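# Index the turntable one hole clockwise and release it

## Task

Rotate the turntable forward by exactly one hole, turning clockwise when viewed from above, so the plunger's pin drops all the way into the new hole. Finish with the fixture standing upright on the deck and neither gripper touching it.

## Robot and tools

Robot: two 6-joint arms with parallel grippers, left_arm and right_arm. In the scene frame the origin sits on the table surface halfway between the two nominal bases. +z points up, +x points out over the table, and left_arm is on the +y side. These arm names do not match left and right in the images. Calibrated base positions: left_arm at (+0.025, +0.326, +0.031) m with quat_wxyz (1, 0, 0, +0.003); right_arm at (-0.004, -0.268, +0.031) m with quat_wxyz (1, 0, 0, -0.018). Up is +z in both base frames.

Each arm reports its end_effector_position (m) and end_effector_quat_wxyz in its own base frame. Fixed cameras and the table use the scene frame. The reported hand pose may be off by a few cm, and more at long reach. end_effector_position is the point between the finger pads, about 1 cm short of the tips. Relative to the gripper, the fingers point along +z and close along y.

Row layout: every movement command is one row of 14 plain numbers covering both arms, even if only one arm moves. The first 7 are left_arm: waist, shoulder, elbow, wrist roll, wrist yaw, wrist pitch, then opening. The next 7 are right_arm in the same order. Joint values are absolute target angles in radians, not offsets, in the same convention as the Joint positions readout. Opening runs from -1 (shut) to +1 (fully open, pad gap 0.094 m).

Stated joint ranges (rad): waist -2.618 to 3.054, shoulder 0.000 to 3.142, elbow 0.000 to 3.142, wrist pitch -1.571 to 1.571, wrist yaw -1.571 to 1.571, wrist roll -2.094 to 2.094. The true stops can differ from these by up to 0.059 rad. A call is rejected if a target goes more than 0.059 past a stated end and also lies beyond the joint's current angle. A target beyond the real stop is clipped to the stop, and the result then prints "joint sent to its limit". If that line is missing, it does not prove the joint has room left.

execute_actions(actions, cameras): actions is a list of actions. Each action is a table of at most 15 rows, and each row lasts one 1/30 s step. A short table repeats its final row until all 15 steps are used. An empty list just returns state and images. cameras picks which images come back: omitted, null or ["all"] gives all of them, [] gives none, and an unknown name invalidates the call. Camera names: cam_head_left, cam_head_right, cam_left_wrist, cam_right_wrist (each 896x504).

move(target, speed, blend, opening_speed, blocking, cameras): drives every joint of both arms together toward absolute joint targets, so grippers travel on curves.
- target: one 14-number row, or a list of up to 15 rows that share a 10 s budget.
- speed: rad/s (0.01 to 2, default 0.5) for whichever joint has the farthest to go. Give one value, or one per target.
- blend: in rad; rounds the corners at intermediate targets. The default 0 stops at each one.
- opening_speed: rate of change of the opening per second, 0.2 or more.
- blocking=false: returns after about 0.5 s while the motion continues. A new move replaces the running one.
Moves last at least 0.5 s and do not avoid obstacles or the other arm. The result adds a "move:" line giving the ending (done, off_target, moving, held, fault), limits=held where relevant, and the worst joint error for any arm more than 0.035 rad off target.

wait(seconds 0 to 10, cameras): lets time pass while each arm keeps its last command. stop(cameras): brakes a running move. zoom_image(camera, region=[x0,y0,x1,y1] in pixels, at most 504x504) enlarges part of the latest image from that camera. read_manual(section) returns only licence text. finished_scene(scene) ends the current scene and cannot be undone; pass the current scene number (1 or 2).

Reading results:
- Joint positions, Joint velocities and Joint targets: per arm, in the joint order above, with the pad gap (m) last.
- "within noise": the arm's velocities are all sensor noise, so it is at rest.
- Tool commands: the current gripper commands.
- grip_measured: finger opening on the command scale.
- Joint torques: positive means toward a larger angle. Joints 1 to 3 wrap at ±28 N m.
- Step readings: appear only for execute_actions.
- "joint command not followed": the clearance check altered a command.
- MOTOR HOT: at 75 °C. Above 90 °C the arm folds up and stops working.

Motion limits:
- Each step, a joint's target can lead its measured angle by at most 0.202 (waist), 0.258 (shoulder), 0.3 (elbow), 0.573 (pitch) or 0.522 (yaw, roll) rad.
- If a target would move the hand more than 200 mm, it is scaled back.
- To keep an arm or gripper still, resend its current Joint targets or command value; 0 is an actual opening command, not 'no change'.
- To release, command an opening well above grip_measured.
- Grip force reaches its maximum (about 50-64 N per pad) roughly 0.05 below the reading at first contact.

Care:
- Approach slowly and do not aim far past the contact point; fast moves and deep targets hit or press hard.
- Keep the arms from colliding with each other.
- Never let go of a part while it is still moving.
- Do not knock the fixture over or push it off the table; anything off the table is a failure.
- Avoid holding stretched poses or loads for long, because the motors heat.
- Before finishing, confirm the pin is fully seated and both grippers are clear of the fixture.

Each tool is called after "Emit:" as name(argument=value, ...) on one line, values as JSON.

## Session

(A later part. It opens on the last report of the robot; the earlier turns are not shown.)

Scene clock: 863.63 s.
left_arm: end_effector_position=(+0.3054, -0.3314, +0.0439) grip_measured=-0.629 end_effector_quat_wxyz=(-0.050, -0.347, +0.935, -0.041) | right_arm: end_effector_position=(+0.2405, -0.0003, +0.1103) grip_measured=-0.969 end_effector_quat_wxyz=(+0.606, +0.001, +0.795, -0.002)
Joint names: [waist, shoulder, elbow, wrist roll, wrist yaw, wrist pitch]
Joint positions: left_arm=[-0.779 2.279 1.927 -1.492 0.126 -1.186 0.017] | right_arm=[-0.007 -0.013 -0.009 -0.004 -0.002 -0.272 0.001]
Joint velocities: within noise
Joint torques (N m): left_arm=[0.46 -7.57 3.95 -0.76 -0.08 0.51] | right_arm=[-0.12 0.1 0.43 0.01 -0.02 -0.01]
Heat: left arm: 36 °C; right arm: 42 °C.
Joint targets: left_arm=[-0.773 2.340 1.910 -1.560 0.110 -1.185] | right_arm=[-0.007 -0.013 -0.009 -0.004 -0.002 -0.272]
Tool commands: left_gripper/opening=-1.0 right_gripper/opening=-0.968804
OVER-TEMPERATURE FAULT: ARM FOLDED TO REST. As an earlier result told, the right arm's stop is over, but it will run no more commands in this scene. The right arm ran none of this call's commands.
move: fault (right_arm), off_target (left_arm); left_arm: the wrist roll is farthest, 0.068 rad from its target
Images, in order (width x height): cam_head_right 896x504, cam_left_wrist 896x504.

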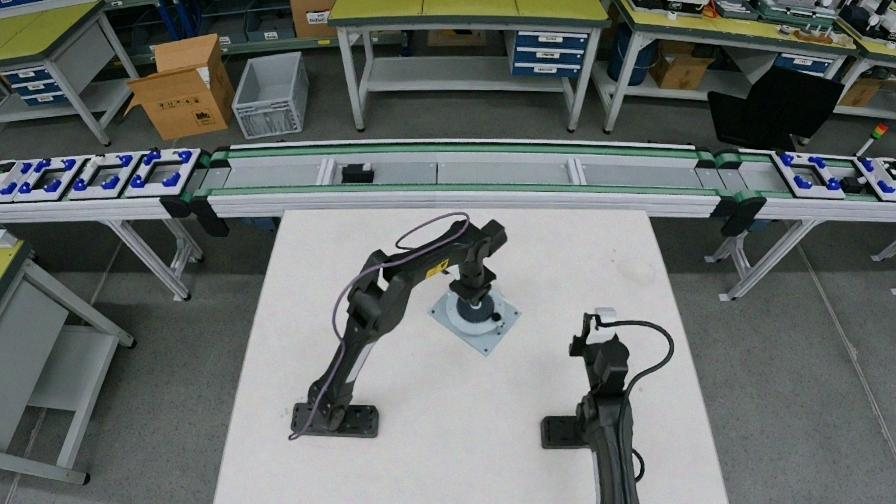

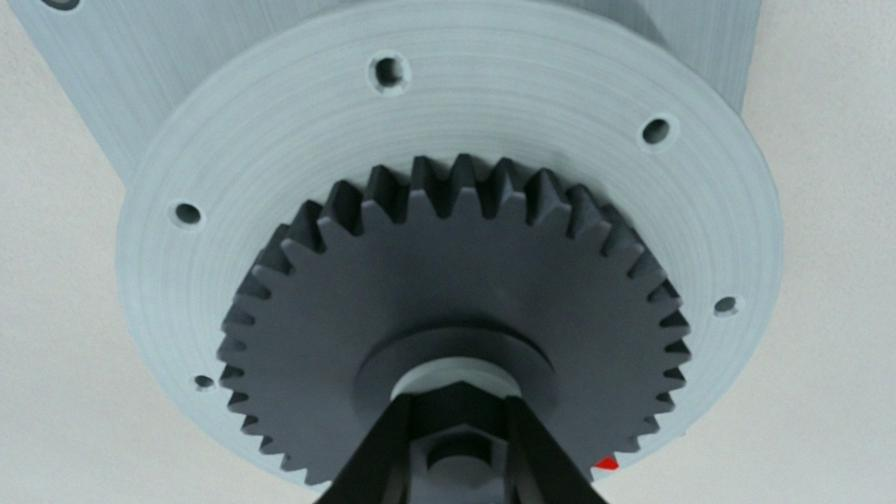

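Emit:
move(target=[[-0.773, 2.34, 1.910, -1.345, 0.11, -1.185, -1, -0.007, -0.013, -0.009, -0.004, -0.002, -0.272, -0.969]], speed=[0.08], cameras=["cam_left_wrist","cam_head_right"])

Emit:
zoom_image(camera="cam_head_right", region=[420, 270, 530, 360])

Scene clock: 877.57 s.
left_arm: end_effector_position=(+0.3050, -0.3318, +0.0438) grip_measured=-0.629 end_effector_quat_wxyz=(-0.050, -0.303, +0.951, -0.044) | right_arm: end_effector_position=(+0.2405, -0.0003, +0.1103) grip_measured=-0.969 end_effector_quat_wxyz=(+0.606, +0.001, +0.795, -0.002)
Joint names: [waist, shoulder, elbow, wrist roll, wrist yaw, wrist pitch]
Joint positions: left_arm=[-0.779 2.28 1.927 -1.398 0.129 -1.186 0.017] | right_arm=[-0.007 -0.013 -0.009 -0.004 -0.002 -0.272 0.001]
Joint velocities: within noise
Joint torques (N m): left_arm=[0.47 -7.66 4.01 0.63 -0.11 0.49] | right_arm=[-0.06 0.12 0.44 0.03 -0.01 -0.01]
Heat: left arm: 36 °C; right arm: 41 °C.
Joint targets: left_arm=[-0.773 2.340 1.910 -1.345 0.110 -1.185] | right_arm=[-0.007 -0.013 -0.009 -0.004 -0.002 -0.272]
Tool commands: left_gripper/opening=-1.0 right_gripper/opening=-0.968802
OVER-TEMPERATURE FAULT: ARM FOLDED TO REST. As an earlier result told, the right arm's stop is over, but it will run no more commands in this scene. The right arm ran none of this call's commands.
move: fault (right_arm), off_target (left_arm); left_arm: the shoulder is farthest, 0.060 rad from its target
Images, in order (width x height): cam_head_right 896x504, cam_left_wrist 896x504.

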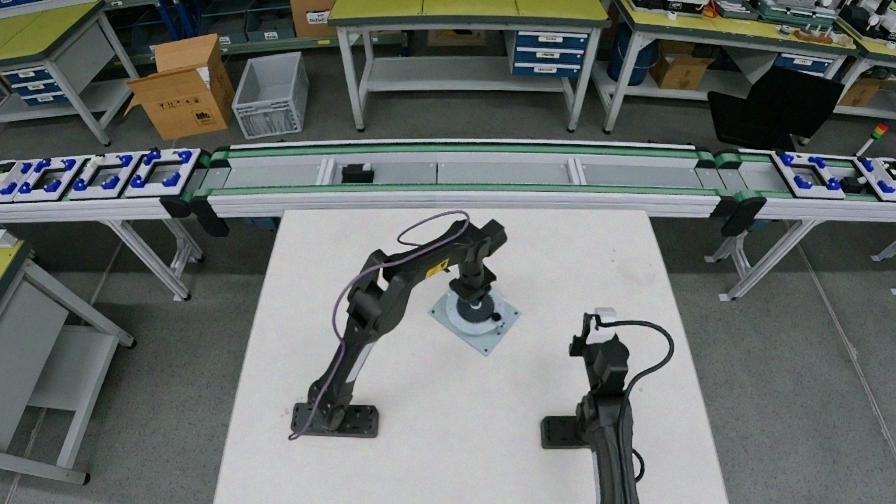

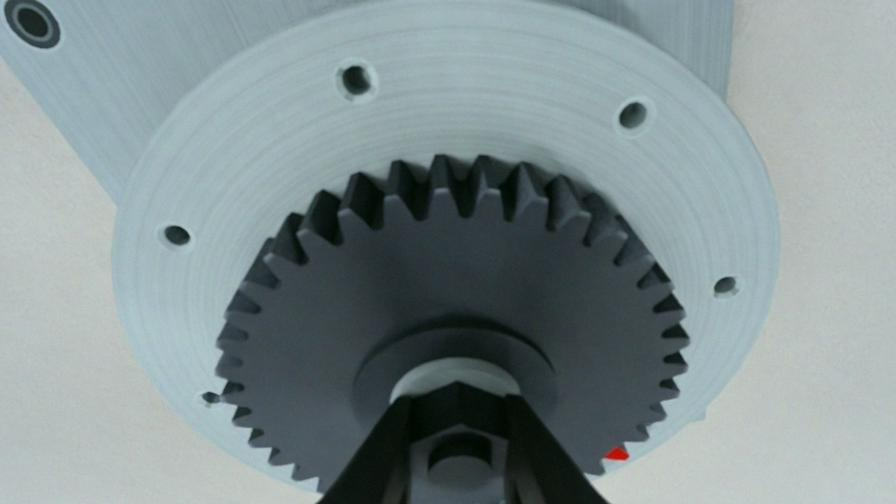

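Scaled by 4.582 from the camera's 896x504 image, which has a finer 1280x720 frame.

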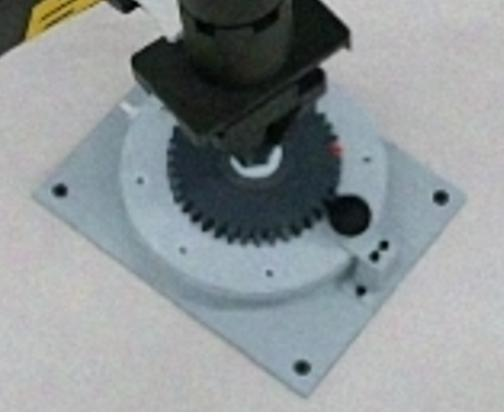

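Emit:
move(target=[[-0.777, 2.302, 1.910, -1.435, 0.12, -1.185, -1, -0.007, -0.013, -0.009, -0.004, -0.002, -0.272, -0.969],[-0.777, 2.302, 1.910, -1.435, 0.12, -1.185, -0.1, -0.007, -0.013, -0.009, -0.004, -0.002, -0.272, -0.969]], speed=[0.15], opening_speed=0.8, cameras=["cam_left_wrist","cam_head_right"])

speed must be one number or one for each of the 2 targets, got a list of 1; nothing of the call was run

Emit:
move(target=[[-0.777, 2.302, 1.910, -1.435, 0.12, -1.185, -1, -0.007, -0.013, -0.009, -0.004, -0.002, -0.272, -0.969],[-0.777, 2.302, 1.910, -1.435, 0.12, -1.185, -0.1, -0.007, -0.013, -0.009, -0.004, -0.002, -0.272, -0.969]], speed=0.15, opening_speed=0.8, cameras=["cam_left_wrist","cam_head_right"])

Scene clock: 896.63 s.
left_arm: end_effector_position=(+0.3065, -0.3338, +0.0431) grip_measured=-0.102 end_effector_quat_wxyz=(-0.049, -0.316, +0.946, -0.048) | right_arm: end_effector_position=(+0.2405, -0.0003, +0.1103) grip_measured=-0.969 end_effector_quat_wxyz=(+0.606, +0.001, +0.795, -0.002)
Joint names: [waist, shoulder, elbow, wrist roll, wrist yaw, wrist pitch]
Joint positions: left_arm=[-0.779 2.281 1.926 -1.427 0.131 -1.175 0.042] | right_arm=[-0.007 -0.013 -0.009 -0.004 -0.002 -0.272 0.001]
Joint velocities: within noise
Joint torques (N m): left_arm=[0.14 -11.19 4.1 -0.07 -0.04 0.35] | right_arm=[-0.08 0.06 0.46 0.02 -0.02 -0.02]
Heat: left arm: 36 °C; right arm: 39 °C.
Joint targets: left_arm=[-0.777 2.302 1.910 -1.435 0.120 -1.185] | right_arm=[-0.007 -0.013 -0.009 -0.004 -0.002 -0.272]
Tool commands: left_gripper/opening=-0.1 right_gripper/opening=-0.968801
OVER-TEMPERATURE FAULT: ARM FOLDED TO REST. As an earlier result told, the right arm's stop is over, but it will run no more commands in this scene. The right arm ran none of this call's commands.
move: fault (right_arm)
Images, in order (width x height): cam_head_right 896x504, cam_left_wrist 896x504.

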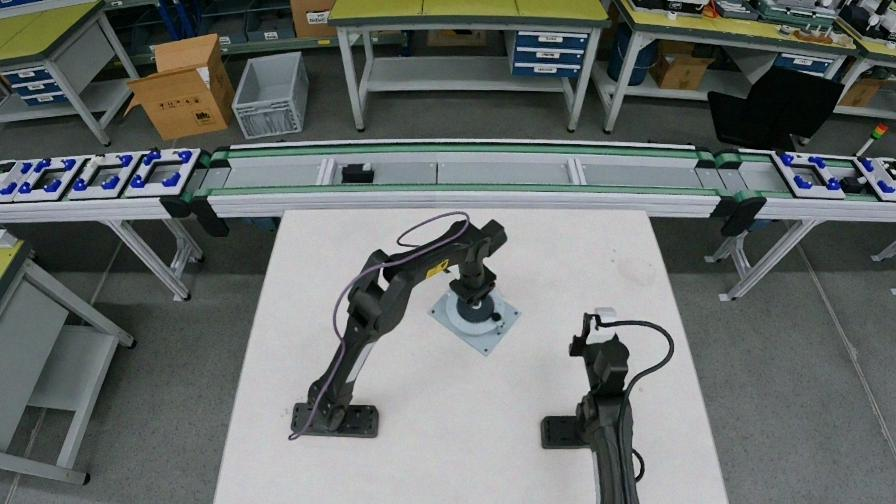

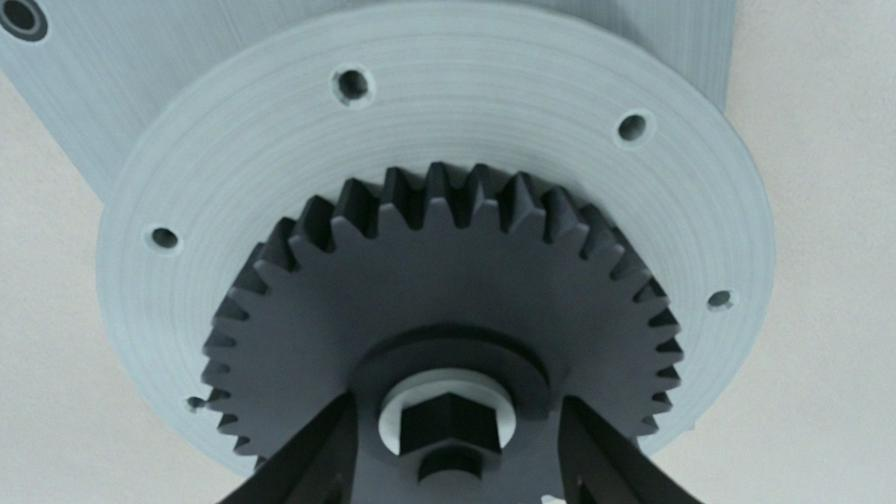

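Emit:
move(target=[[-0.777, 2.297, 2.09, -1.435, 0.12, -1.37, 0.2, -0.007, -0.013, -0.009, -0.004, -0.002, -0.272, -0.969],[-0.777, 1.95, 1.95, -1.435, 0.0, -1.2, 0.2, -0.007, -0.013, -0.009, -0.004, -0.002, -0.272, -0.969],[-0.777, 1.6, 1.7, 0, 0.0, -0.9, 0.2, -0.007, -0.013, -0.009, -0.004, -0.002, -0.272, -0.969]], speed=0.5, blend=0.04)

Emit:
zoom_image(camera="cam_head_right", region=[420, 270, 530, 360])

Scene clock: 910.03 s.
left_arm: end_effector_position=(+0.3146, -0.3109, +0.2832) grip_measured=+0.199 end_effector_quat_wxyz=(+0.337, +0.349, +0.862, -0.144) | right_arm: end_effector_position=(+0.2405, -0.0003, +0.1103) grip_measured=-0.969 end_effector_quat_wxyz=(+0.606, +0.001, +0.795, -0.002)
Joint names: [waist, shoulder, elbow, wrist roll, wrist yaw, wrist pitch]
Joint positions: left_arm=[-0.779 1.625 1.719 -0.011 0.007 -0.913 0.056] | right_arm=[-0.007 -0.013 -0.009 -0.004 -0.002 -0.272 0.001]
Joint velocities: within noise
Joint torques (N m): left_arm=[0.14 -10.3 4.45 0.14 -0.06 1.91] | right_arm=[-0.06 0.12 0.4 0.02 -0.01 -0.02]
Heat: left arm: 39 °C; right arm: 39 °C.
Joint targets: left_arm=[-0.777 1.600 1.700 0.000 0.000 -0.900] | right_arm=[-0.007 -0.013 -0.009 -0.004 -0.002 -0.272]
Tool commands: left_gripper/opening=+0.2 right_gripper/opening=-0.9688
OVER-TEMPERATURE FAULT: ARM FOLDED TO REST. As an earlier result told, the right arm's stop is over, but it will run no more commands in this scene. The right arm ran none of this call's commands.
move: fault (right_arm)

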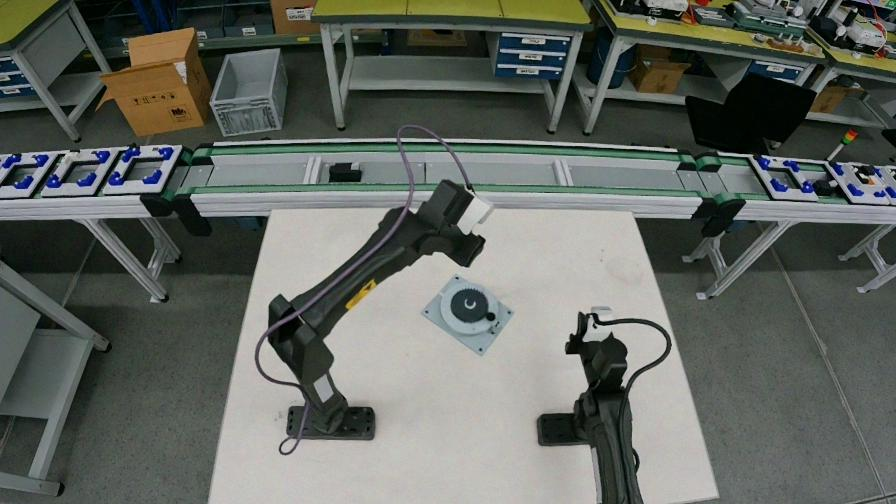

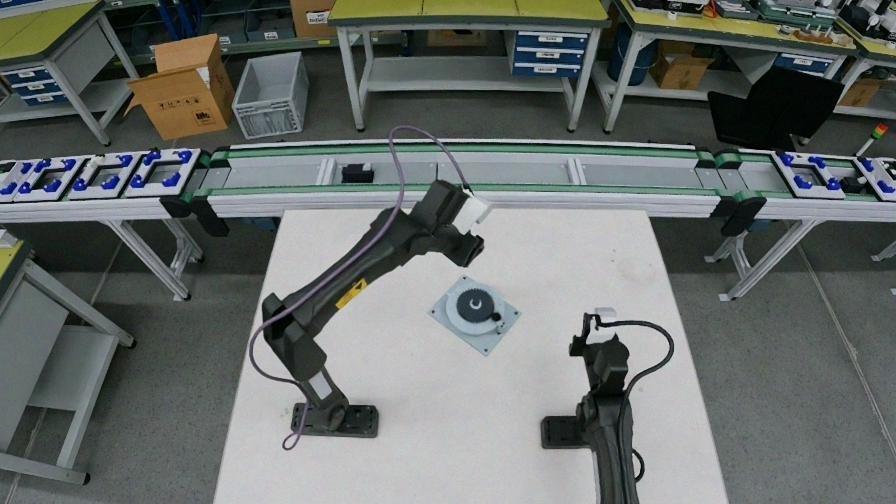

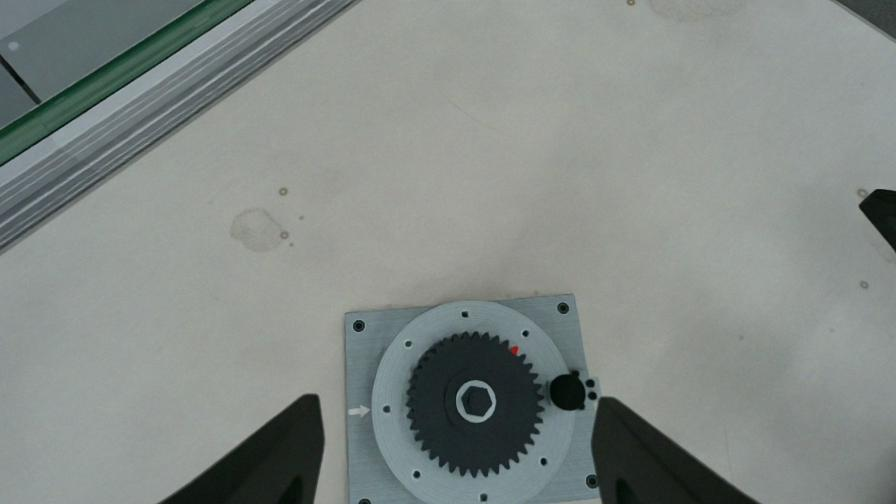

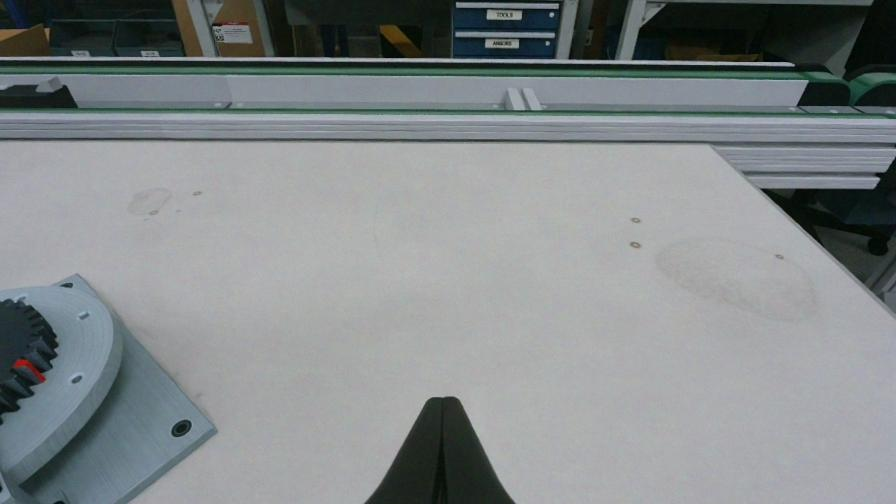

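Scaled by 4.582 from the camera's 896x504 image, which has a finer 1280x720 frame.

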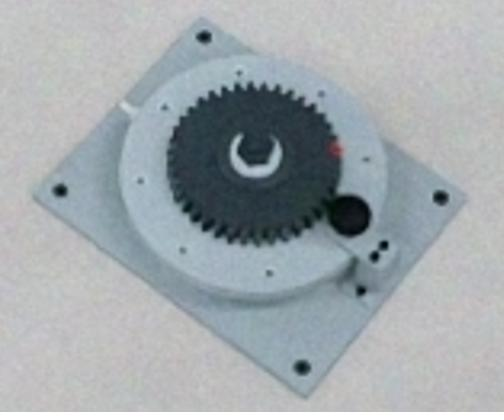

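Emit:
finished_scene(scene=2)

The scene is finished: the task was done.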